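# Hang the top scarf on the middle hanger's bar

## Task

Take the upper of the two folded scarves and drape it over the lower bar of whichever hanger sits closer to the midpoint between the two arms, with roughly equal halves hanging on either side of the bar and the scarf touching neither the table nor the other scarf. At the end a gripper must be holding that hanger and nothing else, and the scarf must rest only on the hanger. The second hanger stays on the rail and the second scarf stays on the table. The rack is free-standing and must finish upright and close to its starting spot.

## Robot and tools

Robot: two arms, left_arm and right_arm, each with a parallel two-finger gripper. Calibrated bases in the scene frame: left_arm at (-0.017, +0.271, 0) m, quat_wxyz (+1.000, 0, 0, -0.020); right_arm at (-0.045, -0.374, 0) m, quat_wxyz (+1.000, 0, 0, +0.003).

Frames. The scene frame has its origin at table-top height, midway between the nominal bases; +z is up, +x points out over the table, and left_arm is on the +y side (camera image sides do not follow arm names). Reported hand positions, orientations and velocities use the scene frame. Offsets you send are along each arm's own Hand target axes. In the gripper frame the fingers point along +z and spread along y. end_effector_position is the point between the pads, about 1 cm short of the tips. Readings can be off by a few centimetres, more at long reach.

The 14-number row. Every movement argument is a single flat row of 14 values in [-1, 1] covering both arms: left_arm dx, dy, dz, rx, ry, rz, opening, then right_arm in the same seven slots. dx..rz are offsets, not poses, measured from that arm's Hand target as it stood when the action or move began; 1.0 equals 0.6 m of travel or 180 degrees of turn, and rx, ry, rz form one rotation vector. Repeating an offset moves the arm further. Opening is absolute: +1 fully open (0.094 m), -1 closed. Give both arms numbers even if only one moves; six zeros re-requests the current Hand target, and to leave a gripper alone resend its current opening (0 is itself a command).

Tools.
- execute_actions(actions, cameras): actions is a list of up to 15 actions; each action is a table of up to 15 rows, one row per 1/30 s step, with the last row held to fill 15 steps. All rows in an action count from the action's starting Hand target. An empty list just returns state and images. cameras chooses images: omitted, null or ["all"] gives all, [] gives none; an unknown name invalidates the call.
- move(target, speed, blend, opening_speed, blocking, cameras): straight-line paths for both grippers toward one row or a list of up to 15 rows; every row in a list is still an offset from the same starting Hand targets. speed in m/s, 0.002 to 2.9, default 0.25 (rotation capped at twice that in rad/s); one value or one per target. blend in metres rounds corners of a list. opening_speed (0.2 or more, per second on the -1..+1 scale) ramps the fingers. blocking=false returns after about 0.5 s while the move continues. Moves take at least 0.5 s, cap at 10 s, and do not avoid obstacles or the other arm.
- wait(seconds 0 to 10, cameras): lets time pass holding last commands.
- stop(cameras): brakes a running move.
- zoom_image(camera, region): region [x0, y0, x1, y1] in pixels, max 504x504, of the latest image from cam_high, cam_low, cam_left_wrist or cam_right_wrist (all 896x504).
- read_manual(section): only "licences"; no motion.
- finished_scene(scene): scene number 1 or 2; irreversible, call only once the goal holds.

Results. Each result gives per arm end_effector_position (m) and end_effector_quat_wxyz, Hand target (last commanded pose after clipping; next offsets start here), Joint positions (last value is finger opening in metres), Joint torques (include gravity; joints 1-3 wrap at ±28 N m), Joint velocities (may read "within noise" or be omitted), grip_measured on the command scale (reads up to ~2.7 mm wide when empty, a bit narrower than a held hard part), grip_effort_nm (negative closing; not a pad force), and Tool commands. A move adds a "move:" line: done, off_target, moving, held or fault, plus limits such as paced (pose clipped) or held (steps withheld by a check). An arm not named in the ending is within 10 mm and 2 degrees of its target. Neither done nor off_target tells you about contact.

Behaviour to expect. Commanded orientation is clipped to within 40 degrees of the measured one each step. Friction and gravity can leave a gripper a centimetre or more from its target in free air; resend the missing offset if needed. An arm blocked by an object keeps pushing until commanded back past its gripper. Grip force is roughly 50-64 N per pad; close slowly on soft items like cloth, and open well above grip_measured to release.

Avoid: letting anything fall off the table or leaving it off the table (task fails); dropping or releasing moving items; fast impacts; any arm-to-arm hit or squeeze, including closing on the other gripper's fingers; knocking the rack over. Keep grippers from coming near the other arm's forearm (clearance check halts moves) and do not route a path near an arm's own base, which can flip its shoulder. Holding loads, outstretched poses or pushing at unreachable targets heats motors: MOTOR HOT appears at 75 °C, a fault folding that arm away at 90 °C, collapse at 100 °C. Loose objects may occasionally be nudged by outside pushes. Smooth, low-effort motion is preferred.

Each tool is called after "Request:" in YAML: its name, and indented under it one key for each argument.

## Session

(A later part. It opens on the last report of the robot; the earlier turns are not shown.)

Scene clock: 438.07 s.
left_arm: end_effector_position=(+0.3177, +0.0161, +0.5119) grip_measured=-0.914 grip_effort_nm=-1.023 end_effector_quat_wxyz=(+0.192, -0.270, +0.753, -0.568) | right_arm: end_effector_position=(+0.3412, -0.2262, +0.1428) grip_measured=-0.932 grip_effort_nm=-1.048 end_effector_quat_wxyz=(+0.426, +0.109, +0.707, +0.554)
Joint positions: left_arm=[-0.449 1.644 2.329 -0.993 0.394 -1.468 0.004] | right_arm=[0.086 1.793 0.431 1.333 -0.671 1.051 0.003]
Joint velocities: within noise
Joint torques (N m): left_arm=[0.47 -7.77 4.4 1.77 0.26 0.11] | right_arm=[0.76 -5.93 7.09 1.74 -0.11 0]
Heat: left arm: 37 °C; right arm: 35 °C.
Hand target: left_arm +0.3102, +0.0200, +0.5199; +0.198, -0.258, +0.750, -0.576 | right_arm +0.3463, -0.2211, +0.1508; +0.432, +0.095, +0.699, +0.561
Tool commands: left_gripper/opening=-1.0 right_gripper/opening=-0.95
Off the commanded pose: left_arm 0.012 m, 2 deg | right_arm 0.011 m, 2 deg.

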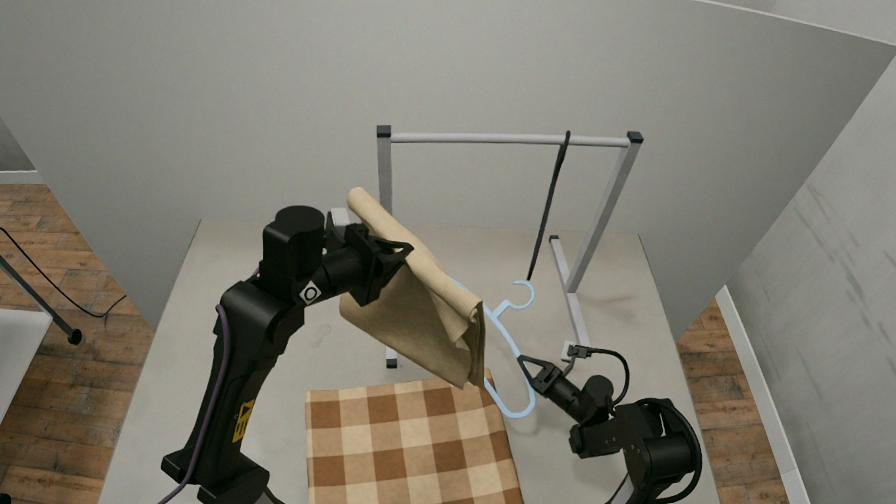

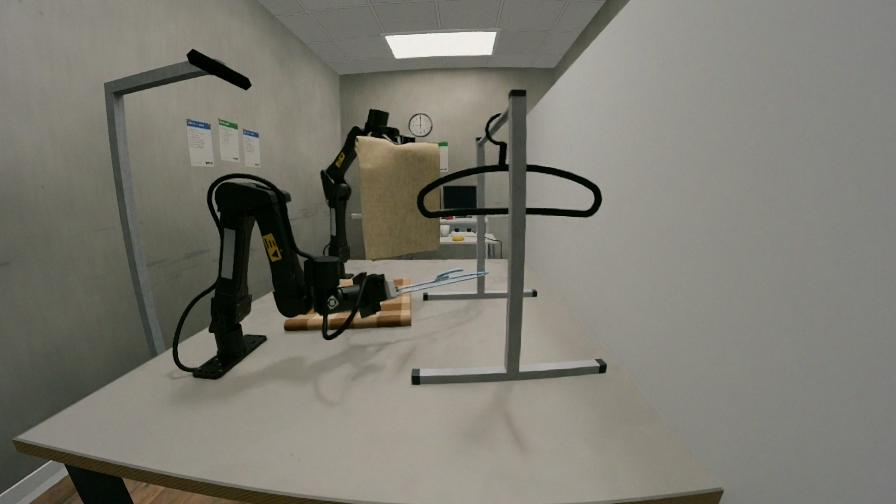

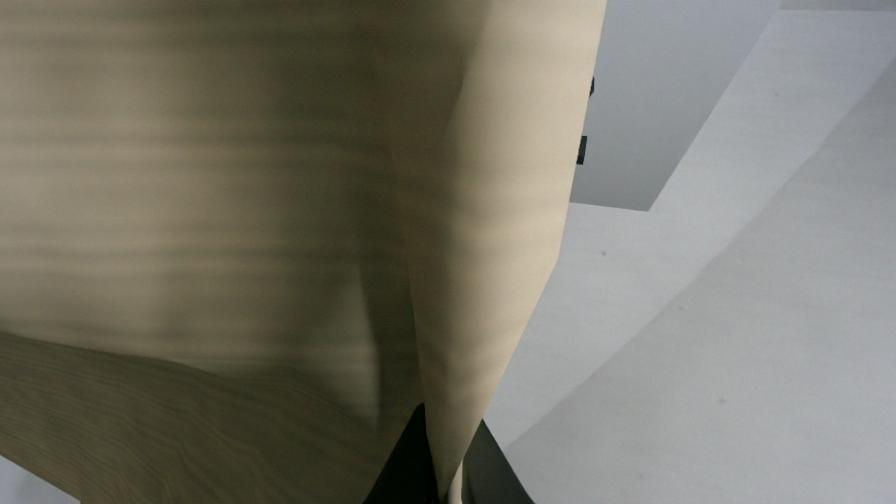

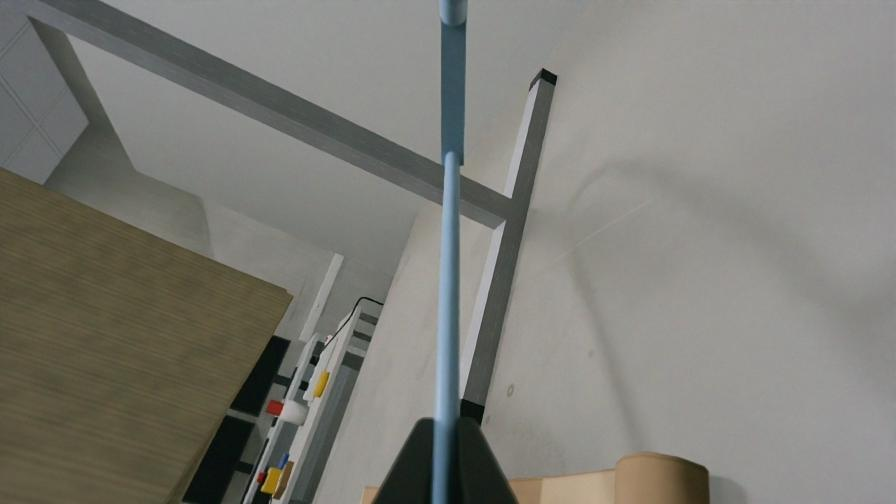

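Request:
move:
  target: [0,0,0,0,0,0,-1, 0.082,0.047,0,0,0,0,-0.95]
  speed: 0.1

Scene clock: 441.73 s.
left_arm: end_effector_position=(+0.3176, +0.0161, +0.5117) grip_measured=-0.914 grip_effort_nm=-1.013 end_effector_quat_wxyz=(+0.192, -0.270, +0.753, -0.568) | right_arm: end_effector_position=(+0.3093, -0.1809, +0.1326) grip_measured=-0.932 grip_effort_nm=-1.048 end_effector_quat_wxyz=(+0.411, +0.108, +0.717, +0.553)
Joint positions: left_arm=[-0.449 1.644 2.329 -0.994 0.394 -1.467 0.004] | right_arm=[0.278 1.757 0.346 1.353 -0.499 1.053 0.003]
Joint torques (N m): left_arm=[0.47 -7.77 4.38 1.79 0.25 0.1] | right_arm=[0.55 -9.2 3.3 2.02 0.09 -0.03]
Heat: left arm: 37 °C; right arm: 35 °C.
Hand target: left_arm +0.3102, +0.0201, +0.5198; +0.198, -0.258, +0.750, -0.576 | right_arm +0.3066, -0.1808, +0.1507; +0.432, +0.095, +0.700, +0.561
Off the commanded pose: left_arm 0.012 m, 2 deg | right_arm 0.018 m, 4 deg.
move: off_target (left_arm, right_arm)

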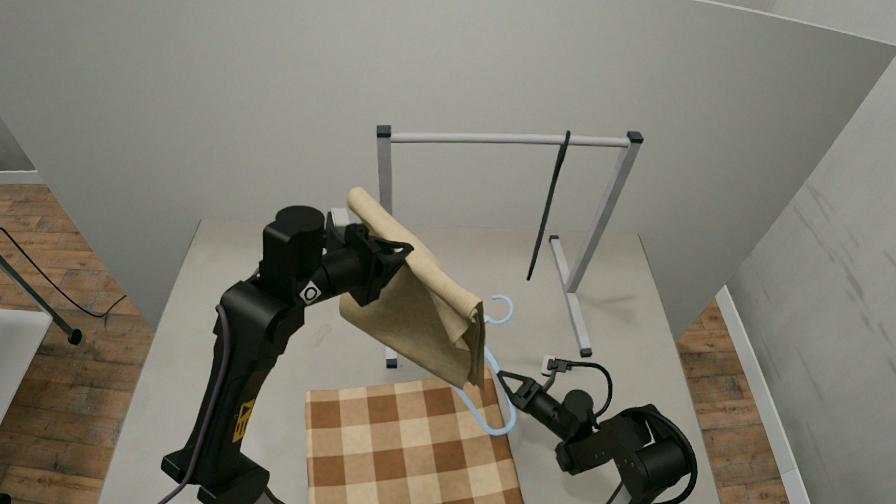

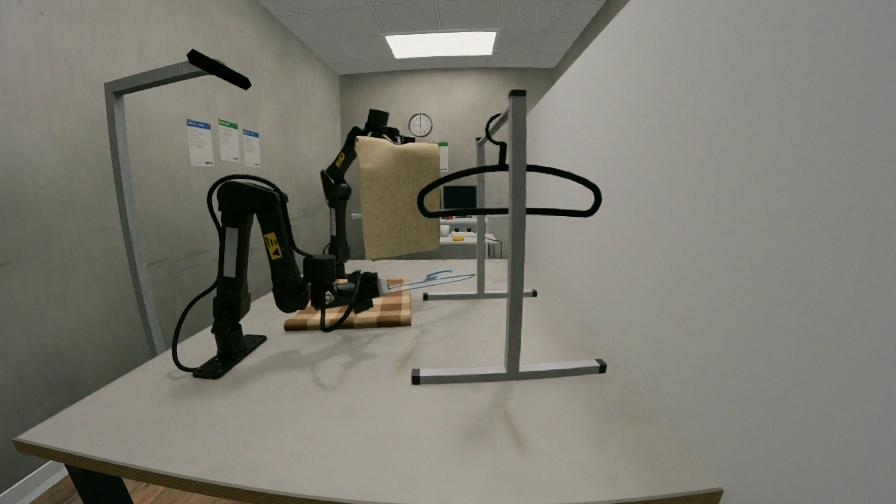

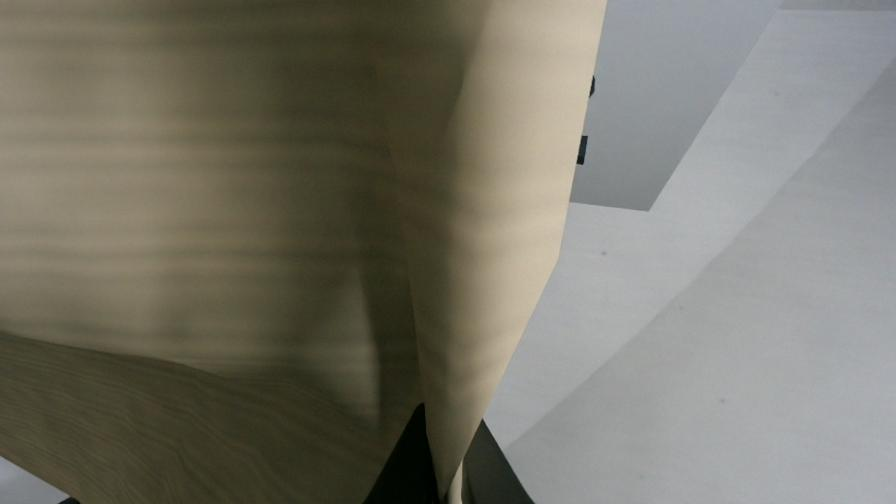

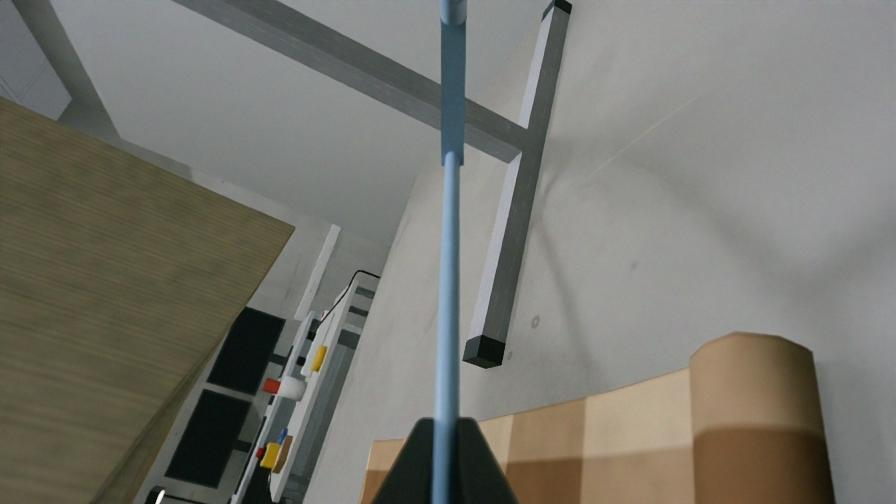

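Request:
move:
  target: [0,0,0,0,0,0,-1, 0.085,0.068,0,0,0,0,-0.95]
  speed: 0.1

Request:
zoom_image:
  camera: "cam_low"
  region: [300, 120, 620, 400]

Request:
zoom_image:
  camera: "cam_high"
  region: [320, 160, 640, 480]

Scene clock: 444.27 s.
left_arm: end_effector_position=(+0.3176, +0.0161, +0.5117) grip_measured=-0.914 grip_effort_nm=-1.013 end_effector_quat_wxyz=(+0.192, -0.270, +0.753, -0.568) | right_arm: end_effector_position=(+0.2646, -0.1340, +0.1483) grip_measured=-0.932 grip_effort_nm=-1.043 end_effector_quat_wxyz=(+0.420, +0.100, +0.712, +0.554)
Joint positions: left_arm=[-0.449 1.644 2.329 -0.994 0.394 -1.467 0.004] | right_arm=[0.548 1.616 0.271 1.31 -0.228 1.053 0.003]
Joint torques (N m): left_arm=[0.49 -7.79 4.38 1.79 0.25 0.1] | right_arm=[0.68 -8.06 3.73 1.93 0.05 -0.04]
Heat: left arm: 37 °C; right arm: 35 °C.
Hand target: left_arm +0.3102, +0.0201, +0.5199; +0.198, -0.258, +0.750, -0.576 | right_arm +0.2611, -0.1349, +0.1608; +0.432, +0.095, +0.699, +0.561
Off the commanded pose: left_arm 0.012 m, 2 deg | right_arm 0.013 m, 2 deg.
move: off_target (left_arm, right_arm)

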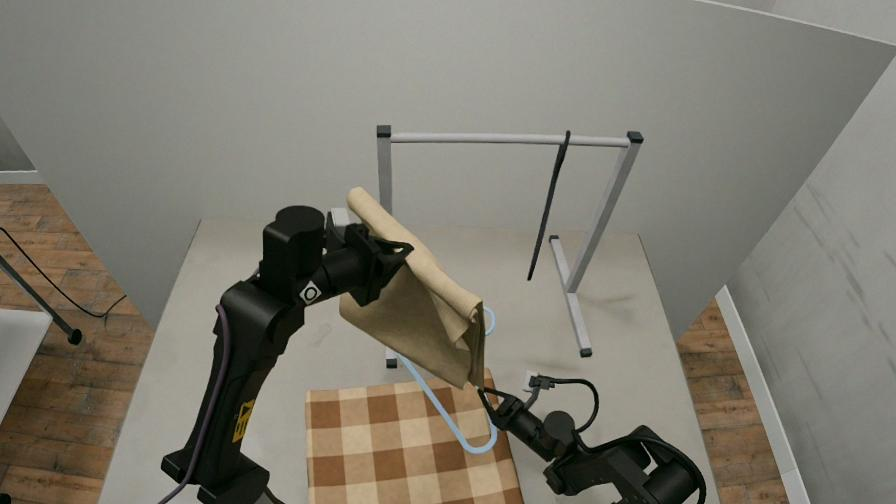

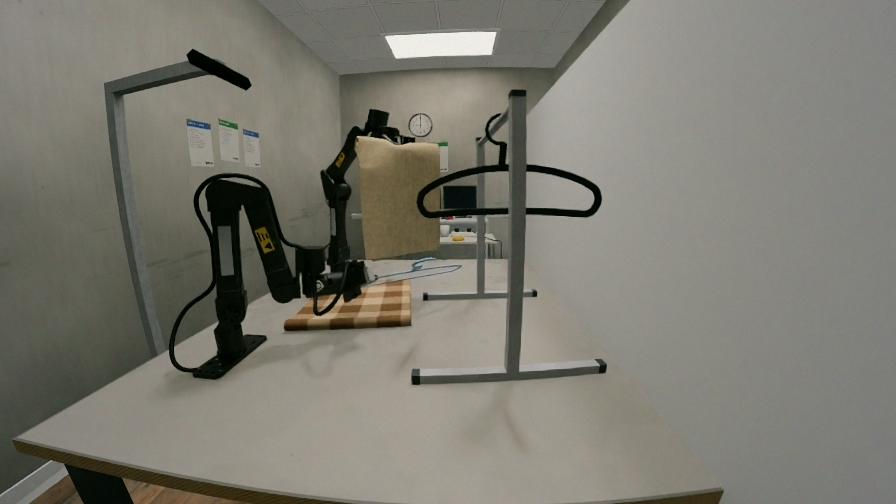

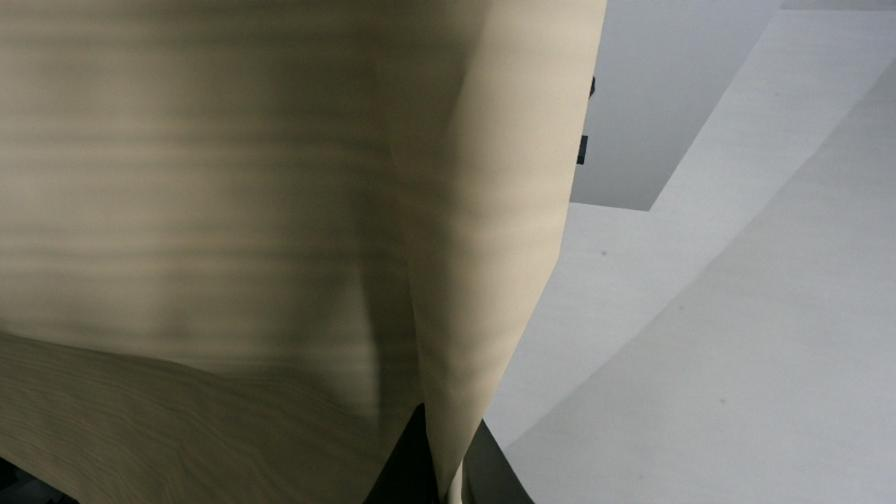

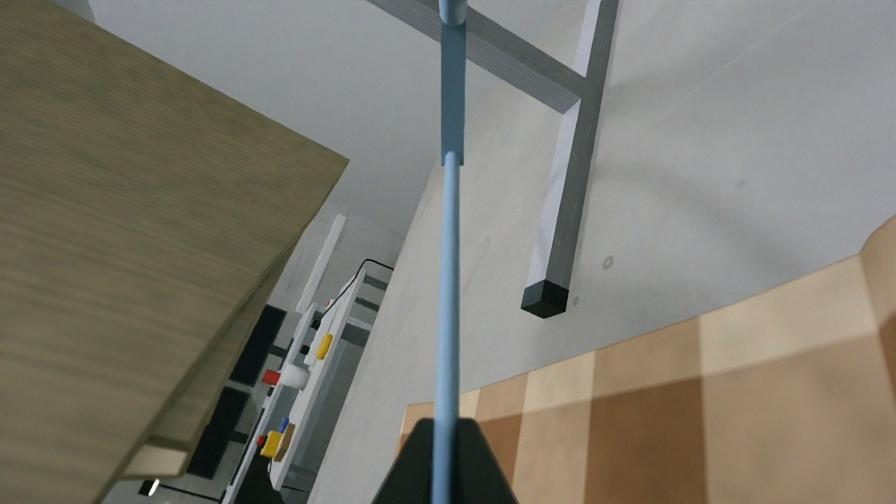

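Scaled by 1.575.

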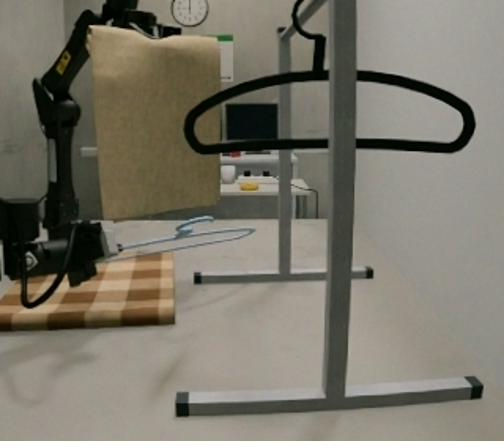

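Scaled by 1.575.

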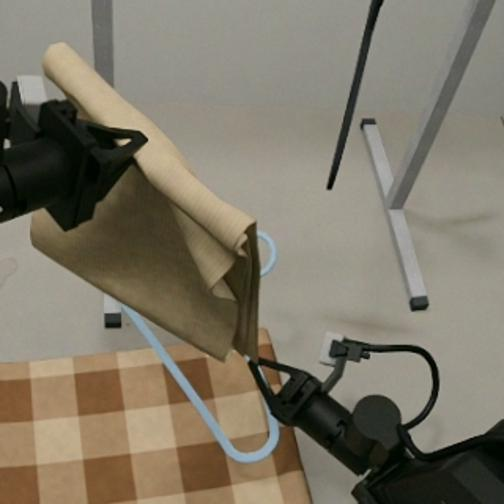

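Request:
zoom_image:
  camera: "cam_high"
  region: [320, 170, 520, 460]

Request:
zoom_image:
  camera: "cam_low"
  region: [310, 120, 470, 320]

Scaled by 1.738.

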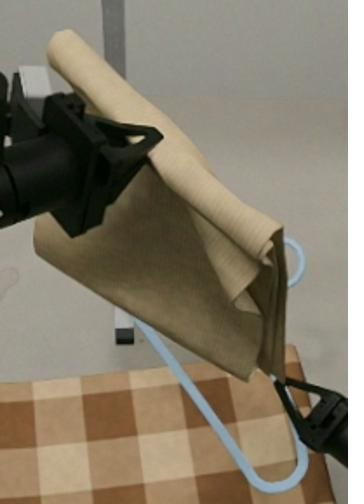

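Scaled by 2.520.

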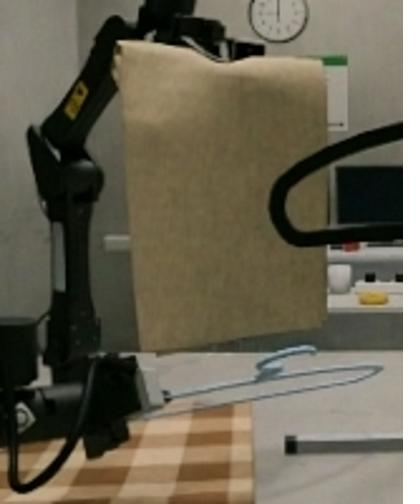

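Request:
move:
  target:
    - [0,0,0,0,0,0,-1, 0.0333,-0.0577,0,0,0,0,-0.95]
    - [0,0,0,0,0,0,-1, -0.0262,-0.0937,0.1235,-0.0283,0.1106,0.1642,-0.95]
  speed: 0.1

Request:
zoom_image:
  camera: "cam_low"
  region: [310, 120, 510, 320]

Request:
zoom_image:
  camera: "cam_high"
  region: [320, 170, 540, 460]

Scene clock: 461.07 s.
left_arm: end_effector_position=(+0.3176, +0.0161, +0.5116) grip_measured=-0.914 grip_effort_nm=-1.013 end_effector_quat_wxyz=(+0.191, -0.270, +0.754, -0.568) | right_arm: end_effector_position=(+0.3365, -0.1125, +0.1158) grip_measured=-0.932 grip_effort_nm=-1.048 end_effector_quat_wxyz=(+0.147, +0.162, +0.695, +0.685)
Joint positions: left_arm=[-0.449 1.644 2.329 -0.995 0.395 -1.467 0.004] | right_arm=[0.308 2.068 0.686 1.353 -0.817 1.568 0.003]
Joint torques (N m): left_arm=[0.46 -7.8 4.38 1.78 0.25 0.1] | right_arm=[-0.62 -7.88 6.78 1.67 -0.06 -0.04]
Heat: left arm: 38 °C; right arm: 35 °C.
Hand target: left_arm +0.3102, +0.0200, +0.5198; +0.198, -0.258, +0.750, -0.576 | right_arm +0.3432, -0.1123, +0.1200; +0.153, +0.153, +0.690, +0.690
Off the commanded pose: left_arm 0.012 m, 2 deg | right_arm 0.008 m, 2 deg.
move: off_target (left_arm)

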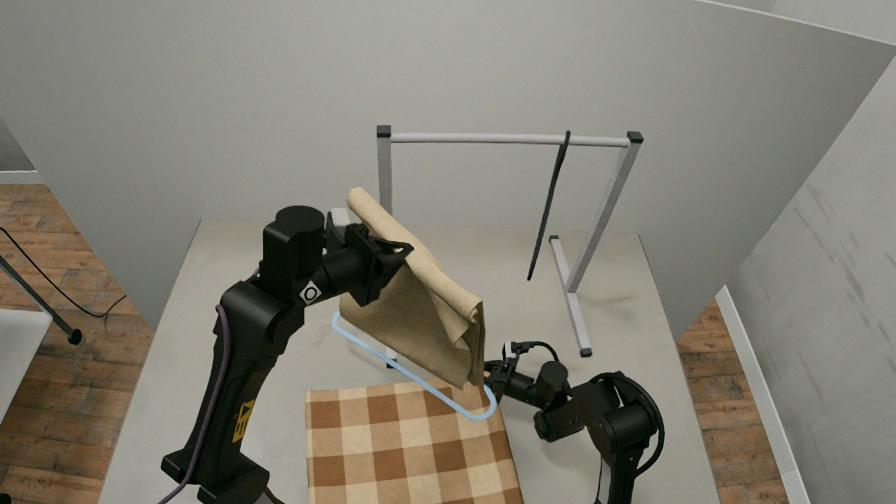

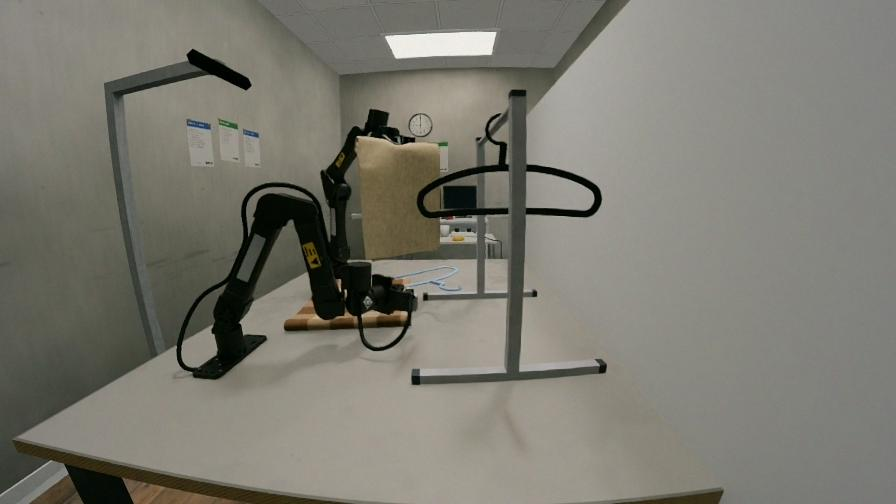

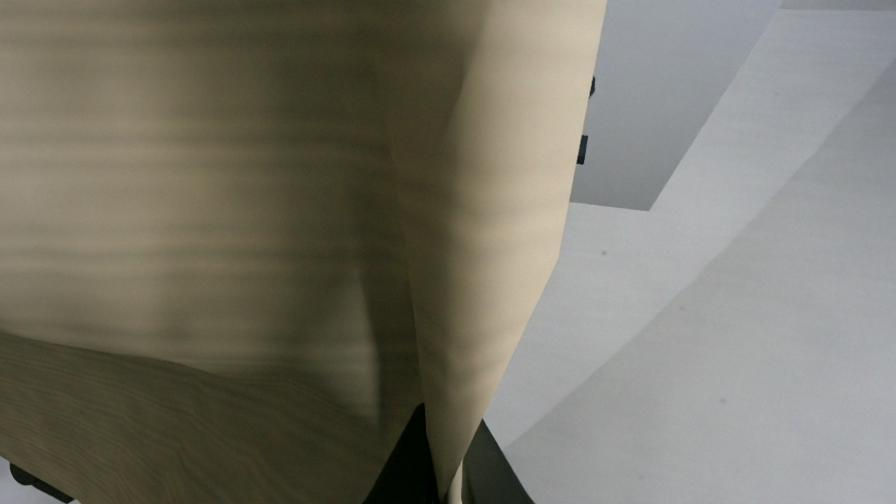

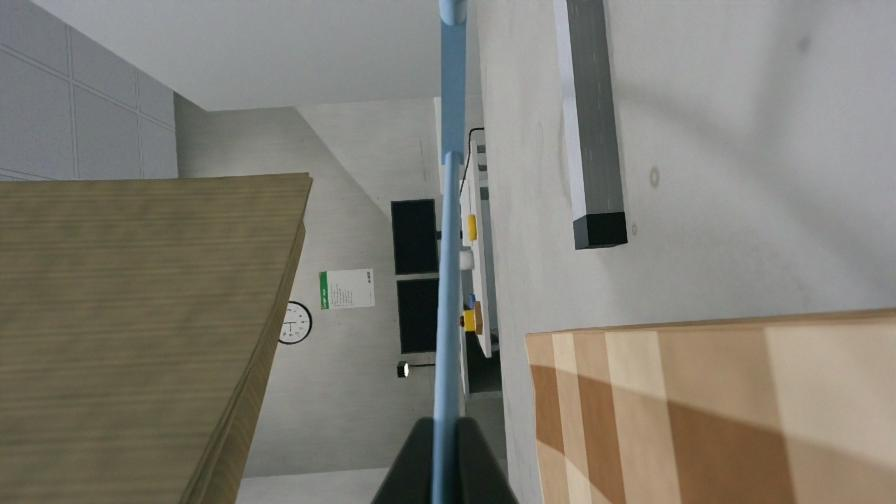

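Scaled by 2.520.

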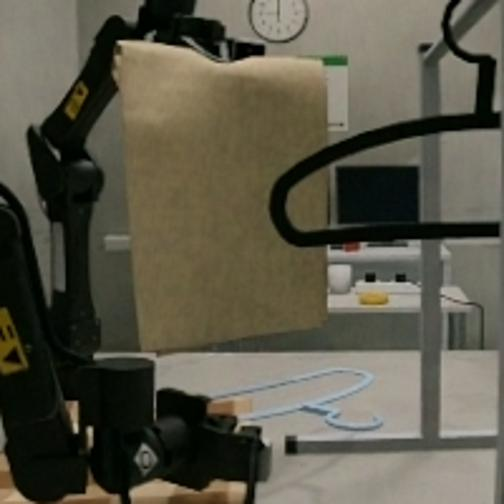

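Scaled by 1.738.

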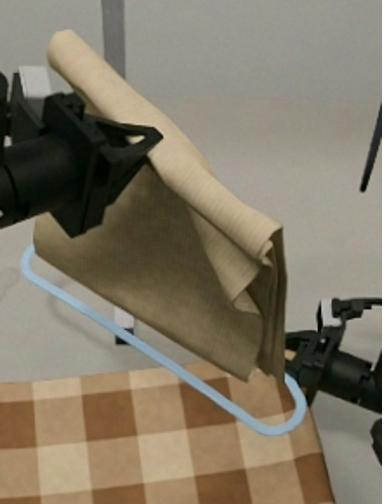

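Request:
move:
  target: [0,0,0,0,0,0,-1, 0.0279,0.0833,-0.0218,0,0,0,-0.95]
  speed: 0.08

Request:
zoom_image:
  camera: "cam_low"
  region: [310, 120, 510, 320]

Request:
zoom_image:
  camera: "cam_high"
  region: [320, 170, 540, 460]

Scene clock: 466.77 s.
left_arm: end_effector_position=(+0.3176, +0.0161, +0.5116) grip_measured=-0.914 grip_effort_nm=-1.018 end_effector_quat_wxyz=(+0.191, -0.270, +0.754, -0.568) | right_arm: end_effector_position=(+0.3271, -0.1154, +0.1561) grip_measured=-0.932 grip_effort_nm=-1.048 end_effector_quat_wxyz=(+0.142, +0.166, +0.697, +0.683)
Joint positions: left_arm=[-0.449 1.644 2.329 -0.995 0.395 -1.467 0.004] | right_arm=[0.308 1.869 0.663 1.168 -0.817 1.572 0.003]
Joint torques (N m): left_arm=[0.44 -7.77 4.38 1.79 0.25 0.1] | right_arm=[-0.06 -11.54 4.04 1.63 -0.07 -0.03]
Heat: left arm: 38 °C; right arm: 35 °C.
Hand target: left_arm +0.3102, +0.0200, +0.5199; +0.198, -0.258, +0.750, -0.576 | right_arm +0.3225, -0.1170, +0.1702; +0.153, +0.153, +0.690, +0.690
Off the commanded pose: left_arm 0.012 m, 2 deg | right_arm 0.015 m, 2 deg.
move: off_target (left_arm, right_arm)

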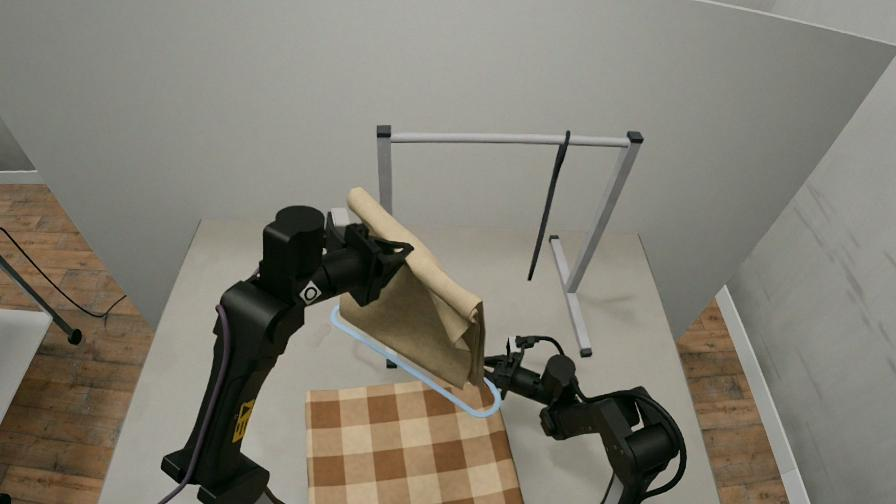

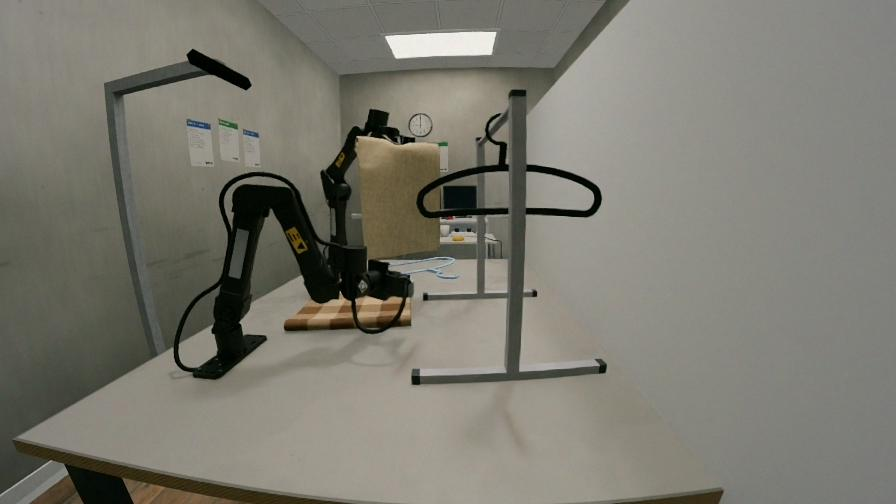

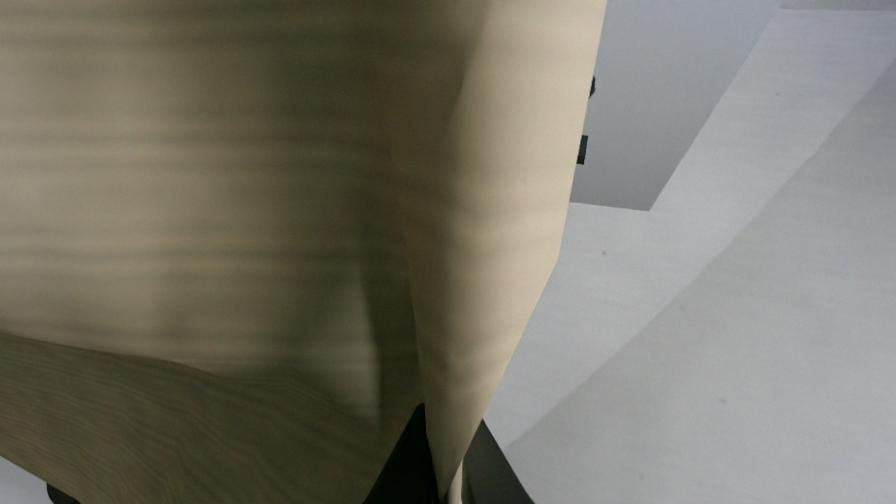

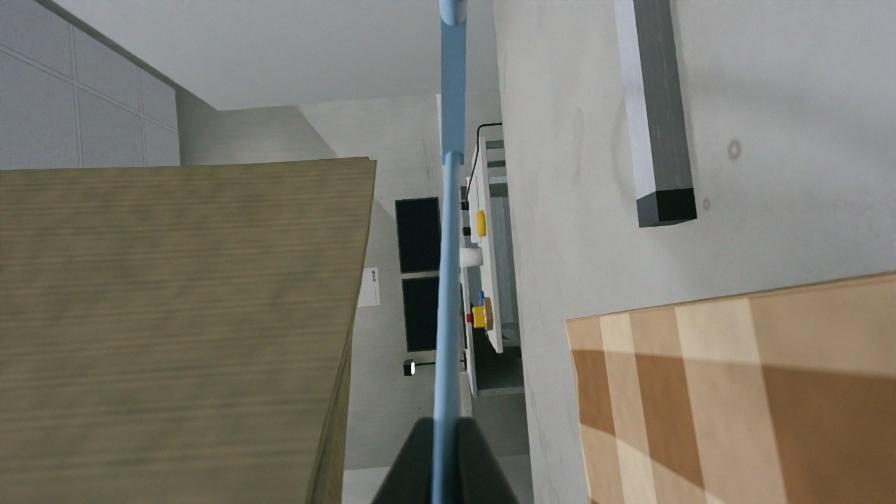

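Scaled by 2.520.

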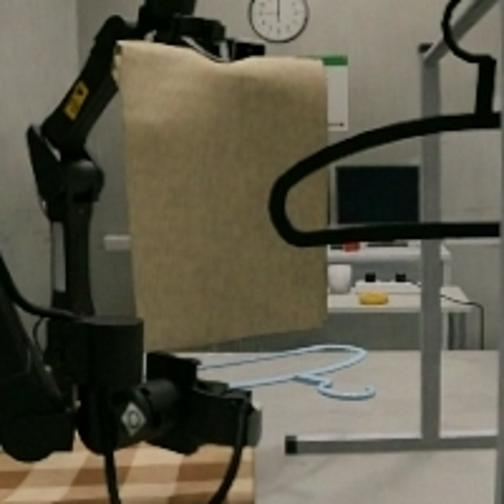

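Scaled by 1.738.

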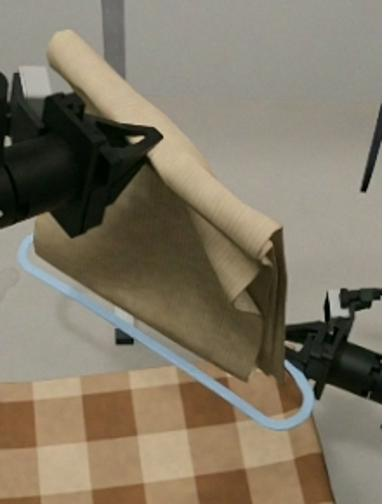

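Request:
move:
  target: [0,0,0,0,0,0,-1, 0,0.165,0,0,0,0,-0.95]
  speed: 0.1

Request:
zoom_image:
  camera: "cam_high"
  region: [320, 170, 540, 460]

Request:
zoom_image:
  camera: "cam_low"
  region: [310, 120, 510, 320]

Scene clock: 476.37 s.
left_arm: end_effector_position=(+0.3176, +0.0161, +0.5116) grip_measured=-0.914 grip_effort_nm=-1.013 end_effector_quat_wxyz=(+0.191, -0.270, +0.754, -0.568) | right_arm: end_effector_position=(+0.3215, -0.1173, +0.2368) grip_measured=-0.932 grip_effort_nm=-1.048 end_effector_quat_wxyz=(+0.127, +0.182, +0.704, +0.675)
Joint positions: left_arm=[-0.449 1.644 2.329 -0.995 0.395 -1.467 0.004] | right_arm=[0.308 1.568 0.789 0.695 -0.817 1.575 0.003]
Joint torques (N m): left_arm=[0.46 -7.77 4.4 1.79 0.25 0.1] | right_arm=[-0.1 -10.14 10.45 1.59 -0.08 -0.07]
Heat: left arm: 38 °C; right arm: 38 °C.
Hand target: left_arm +0.3102, +0.0200, +0.5199; +0.198, -0.258, +0.750, -0.576 | right_arm +0.3225, -0.1170, +0.2692; +0.153, +0.153, +0.690, +0.690
Off the commanded pose: left_arm 0.012 m, 2 deg | right_arm 0.032 m, 5 deg.
move: off_target (left_arm, right_arm)

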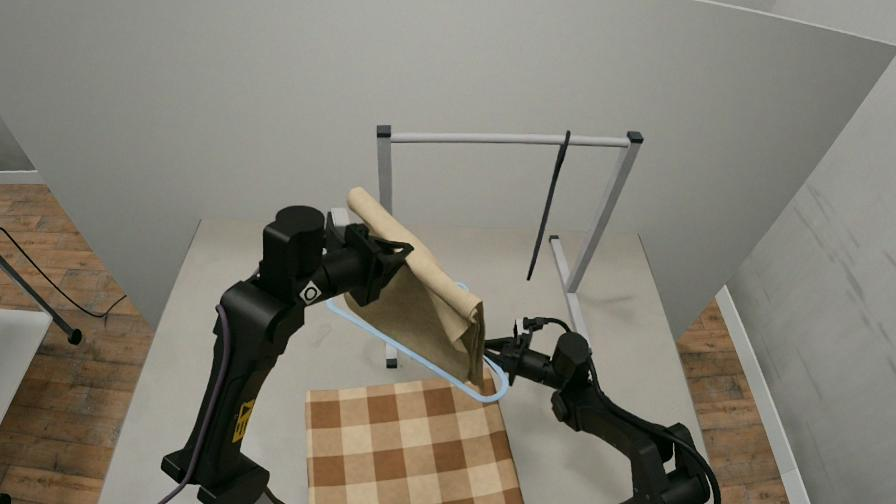

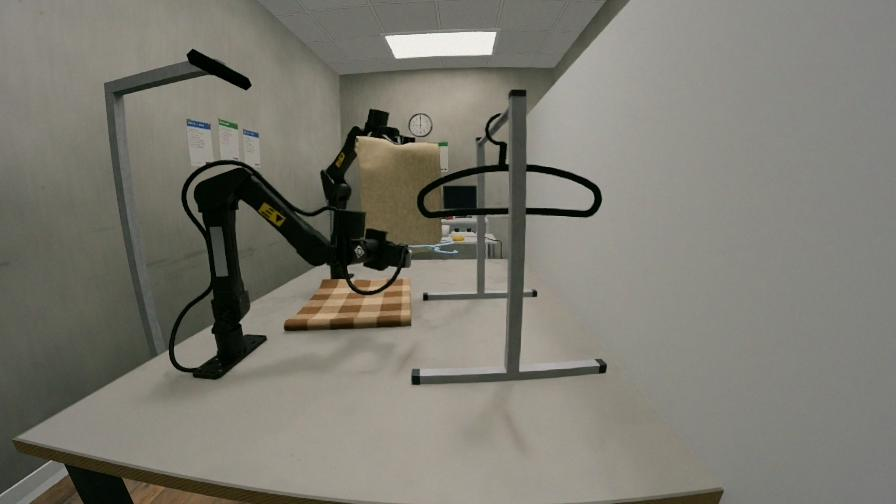

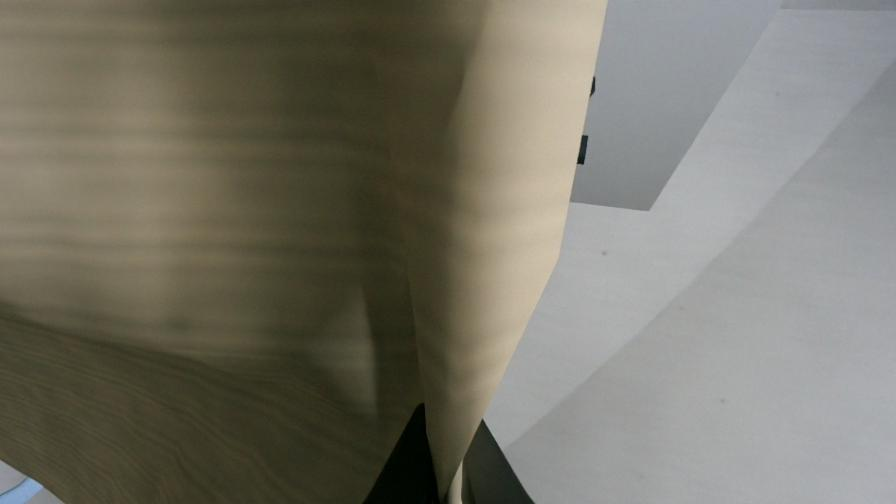

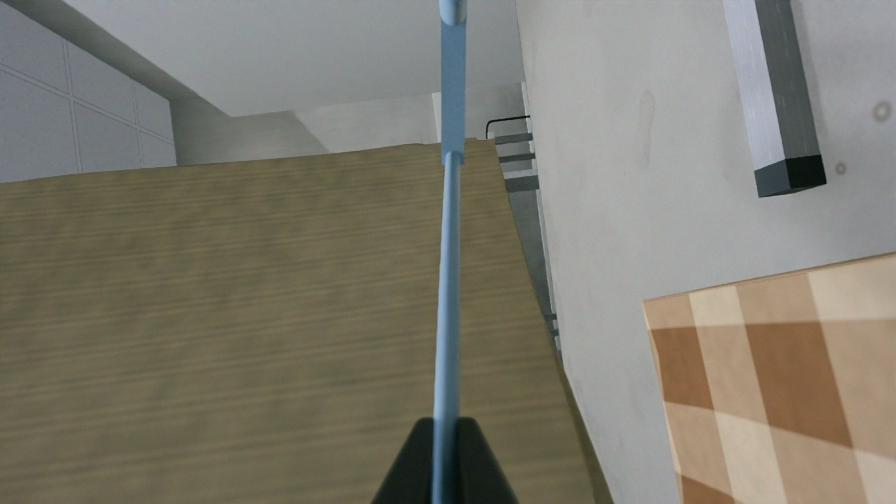

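Scaled by 1.738.

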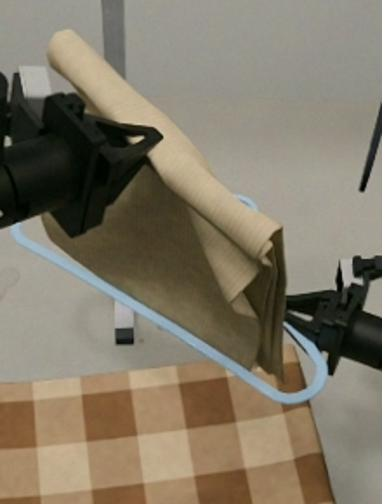

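Scaled by 2.520.

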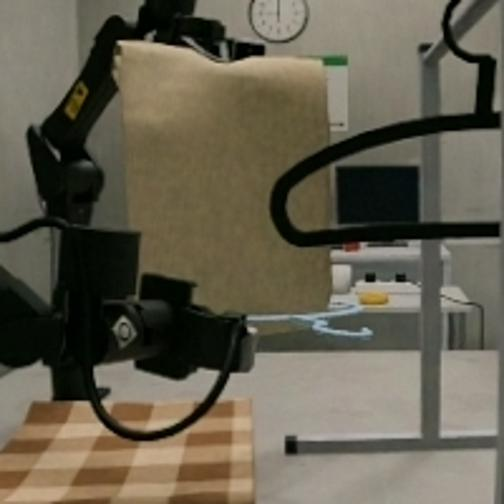

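Request:
move:
  target: [0,0,0,0,0,0,-1, 0,0.2,0,0,0,0,-0.95]
  speed: 0.1

Request:
zoom_image:
  camera: "cam_high"
  region: [320, 170, 540, 460]

Request:
zoom_image:
  camera: "cam_low"
  region: [310, 100, 510, 300]

Scene clock: 479.03 s.
left_arm: end_effector_position=(+0.3175, +0.0161, +0.5115) grip_measured=-0.914 grip_effort_nm=-1.018 end_effector_quat_wxyz=(+0.191, -0.270, +0.754, -0.568) | right_arm: end_effector_position=(+0.3297, -0.1146, +0.3522) grip_measured=-0.932 grip_effort_nm=-1.043 end_effector_quat_wxyz=(+0.125, +0.183, +0.705, +0.673)
Joint positions: left_arm=[-0.449 1.644 2.329 -0.995 0.395 -1.467 0.004] | right_arm=[0.308 1.466 1.181 0.194 -0.817 1.575 0.003]
Joint torques (N m): left_arm=[0.47 -7.79 4.4 1.79 0.25 0.1] | right_arm=[-0.08 -10.14 11.82 1.73 -0.09 -0.07]
Heat: left arm: 38 °C; right arm: 38 °C.
Hand target: left_arm +0.3102, +0.0201, +0.5198; +0.198, -0.258, +0.750, -0.576 | right_arm +0.3225, -0.1170, +0.3891; +0.153, +0.153, +0.690, +0.690
Off the commanded pose: left_arm 0.012 m, 2 deg | right_arm 0.038 m, 5 deg.
move: off_target (left_arm, right_arm)

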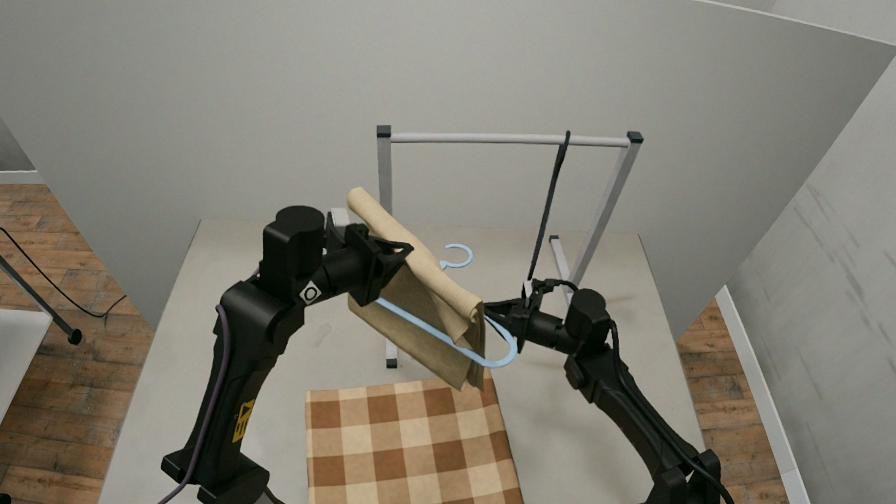

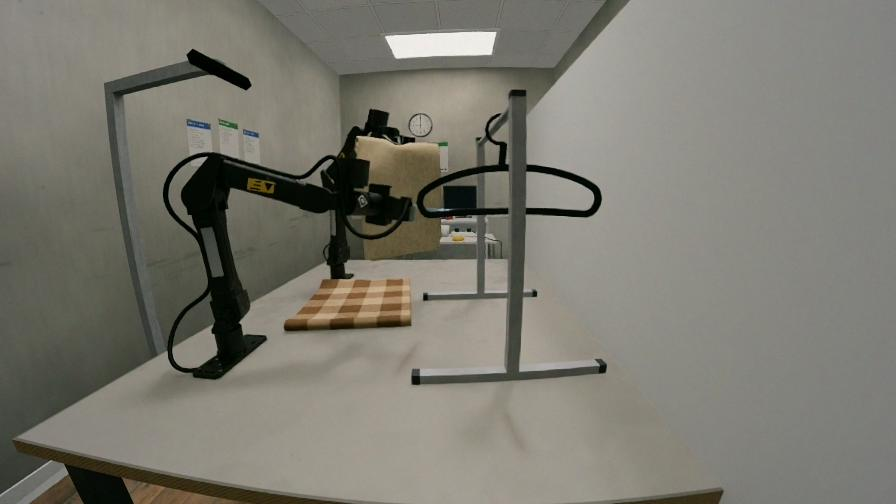

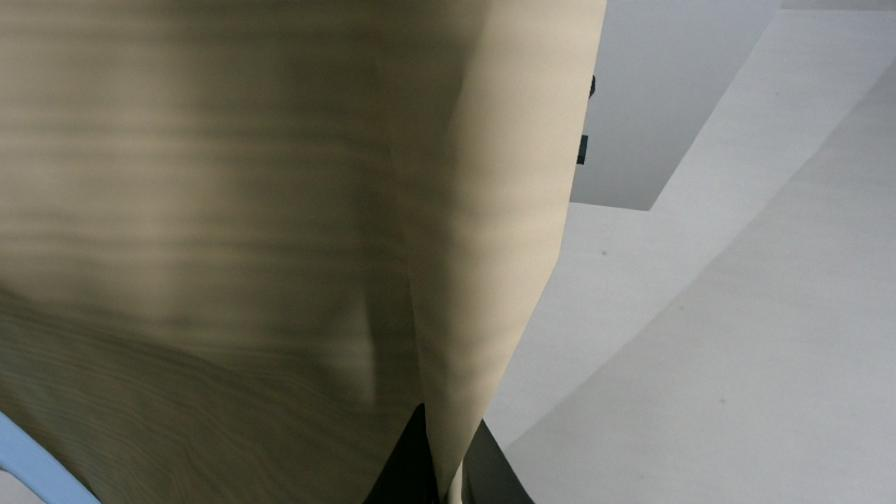

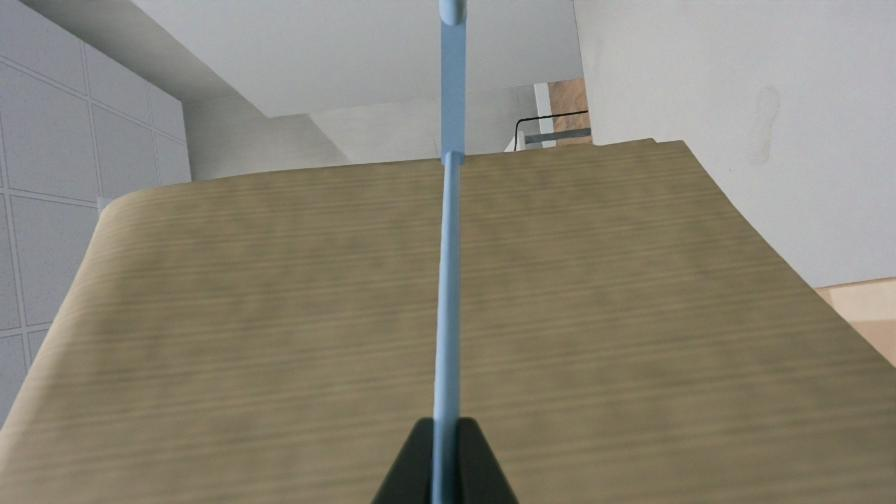

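Scaled by 1.738.

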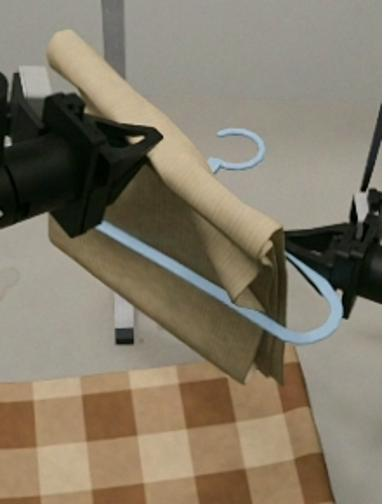

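Scaled by 2.520.

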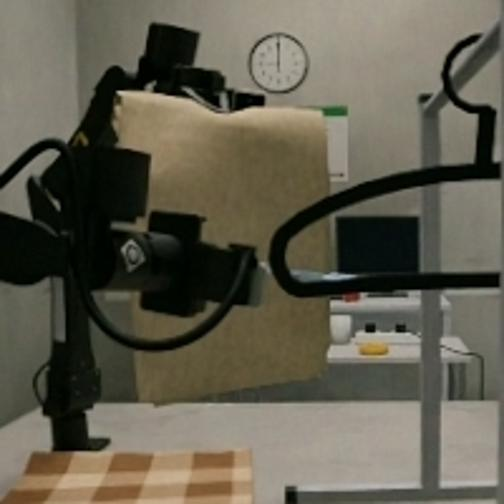

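Request:
zoom_image:
  camera: "cam_high"
  region: [440, 220, 640, 340]

Request:
zoom_image:
  camera: "cam_low"
  region: [350, 150, 510, 260]

Scaled by 2.520.

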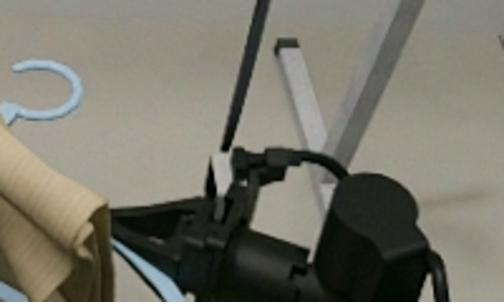

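Scaled by 3.150.

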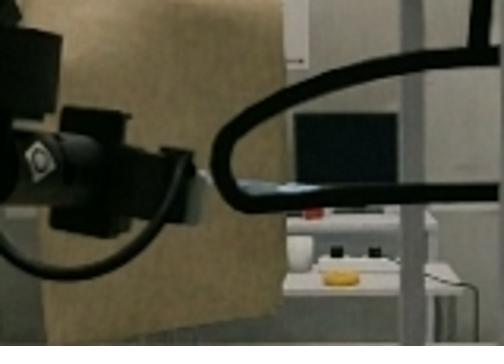

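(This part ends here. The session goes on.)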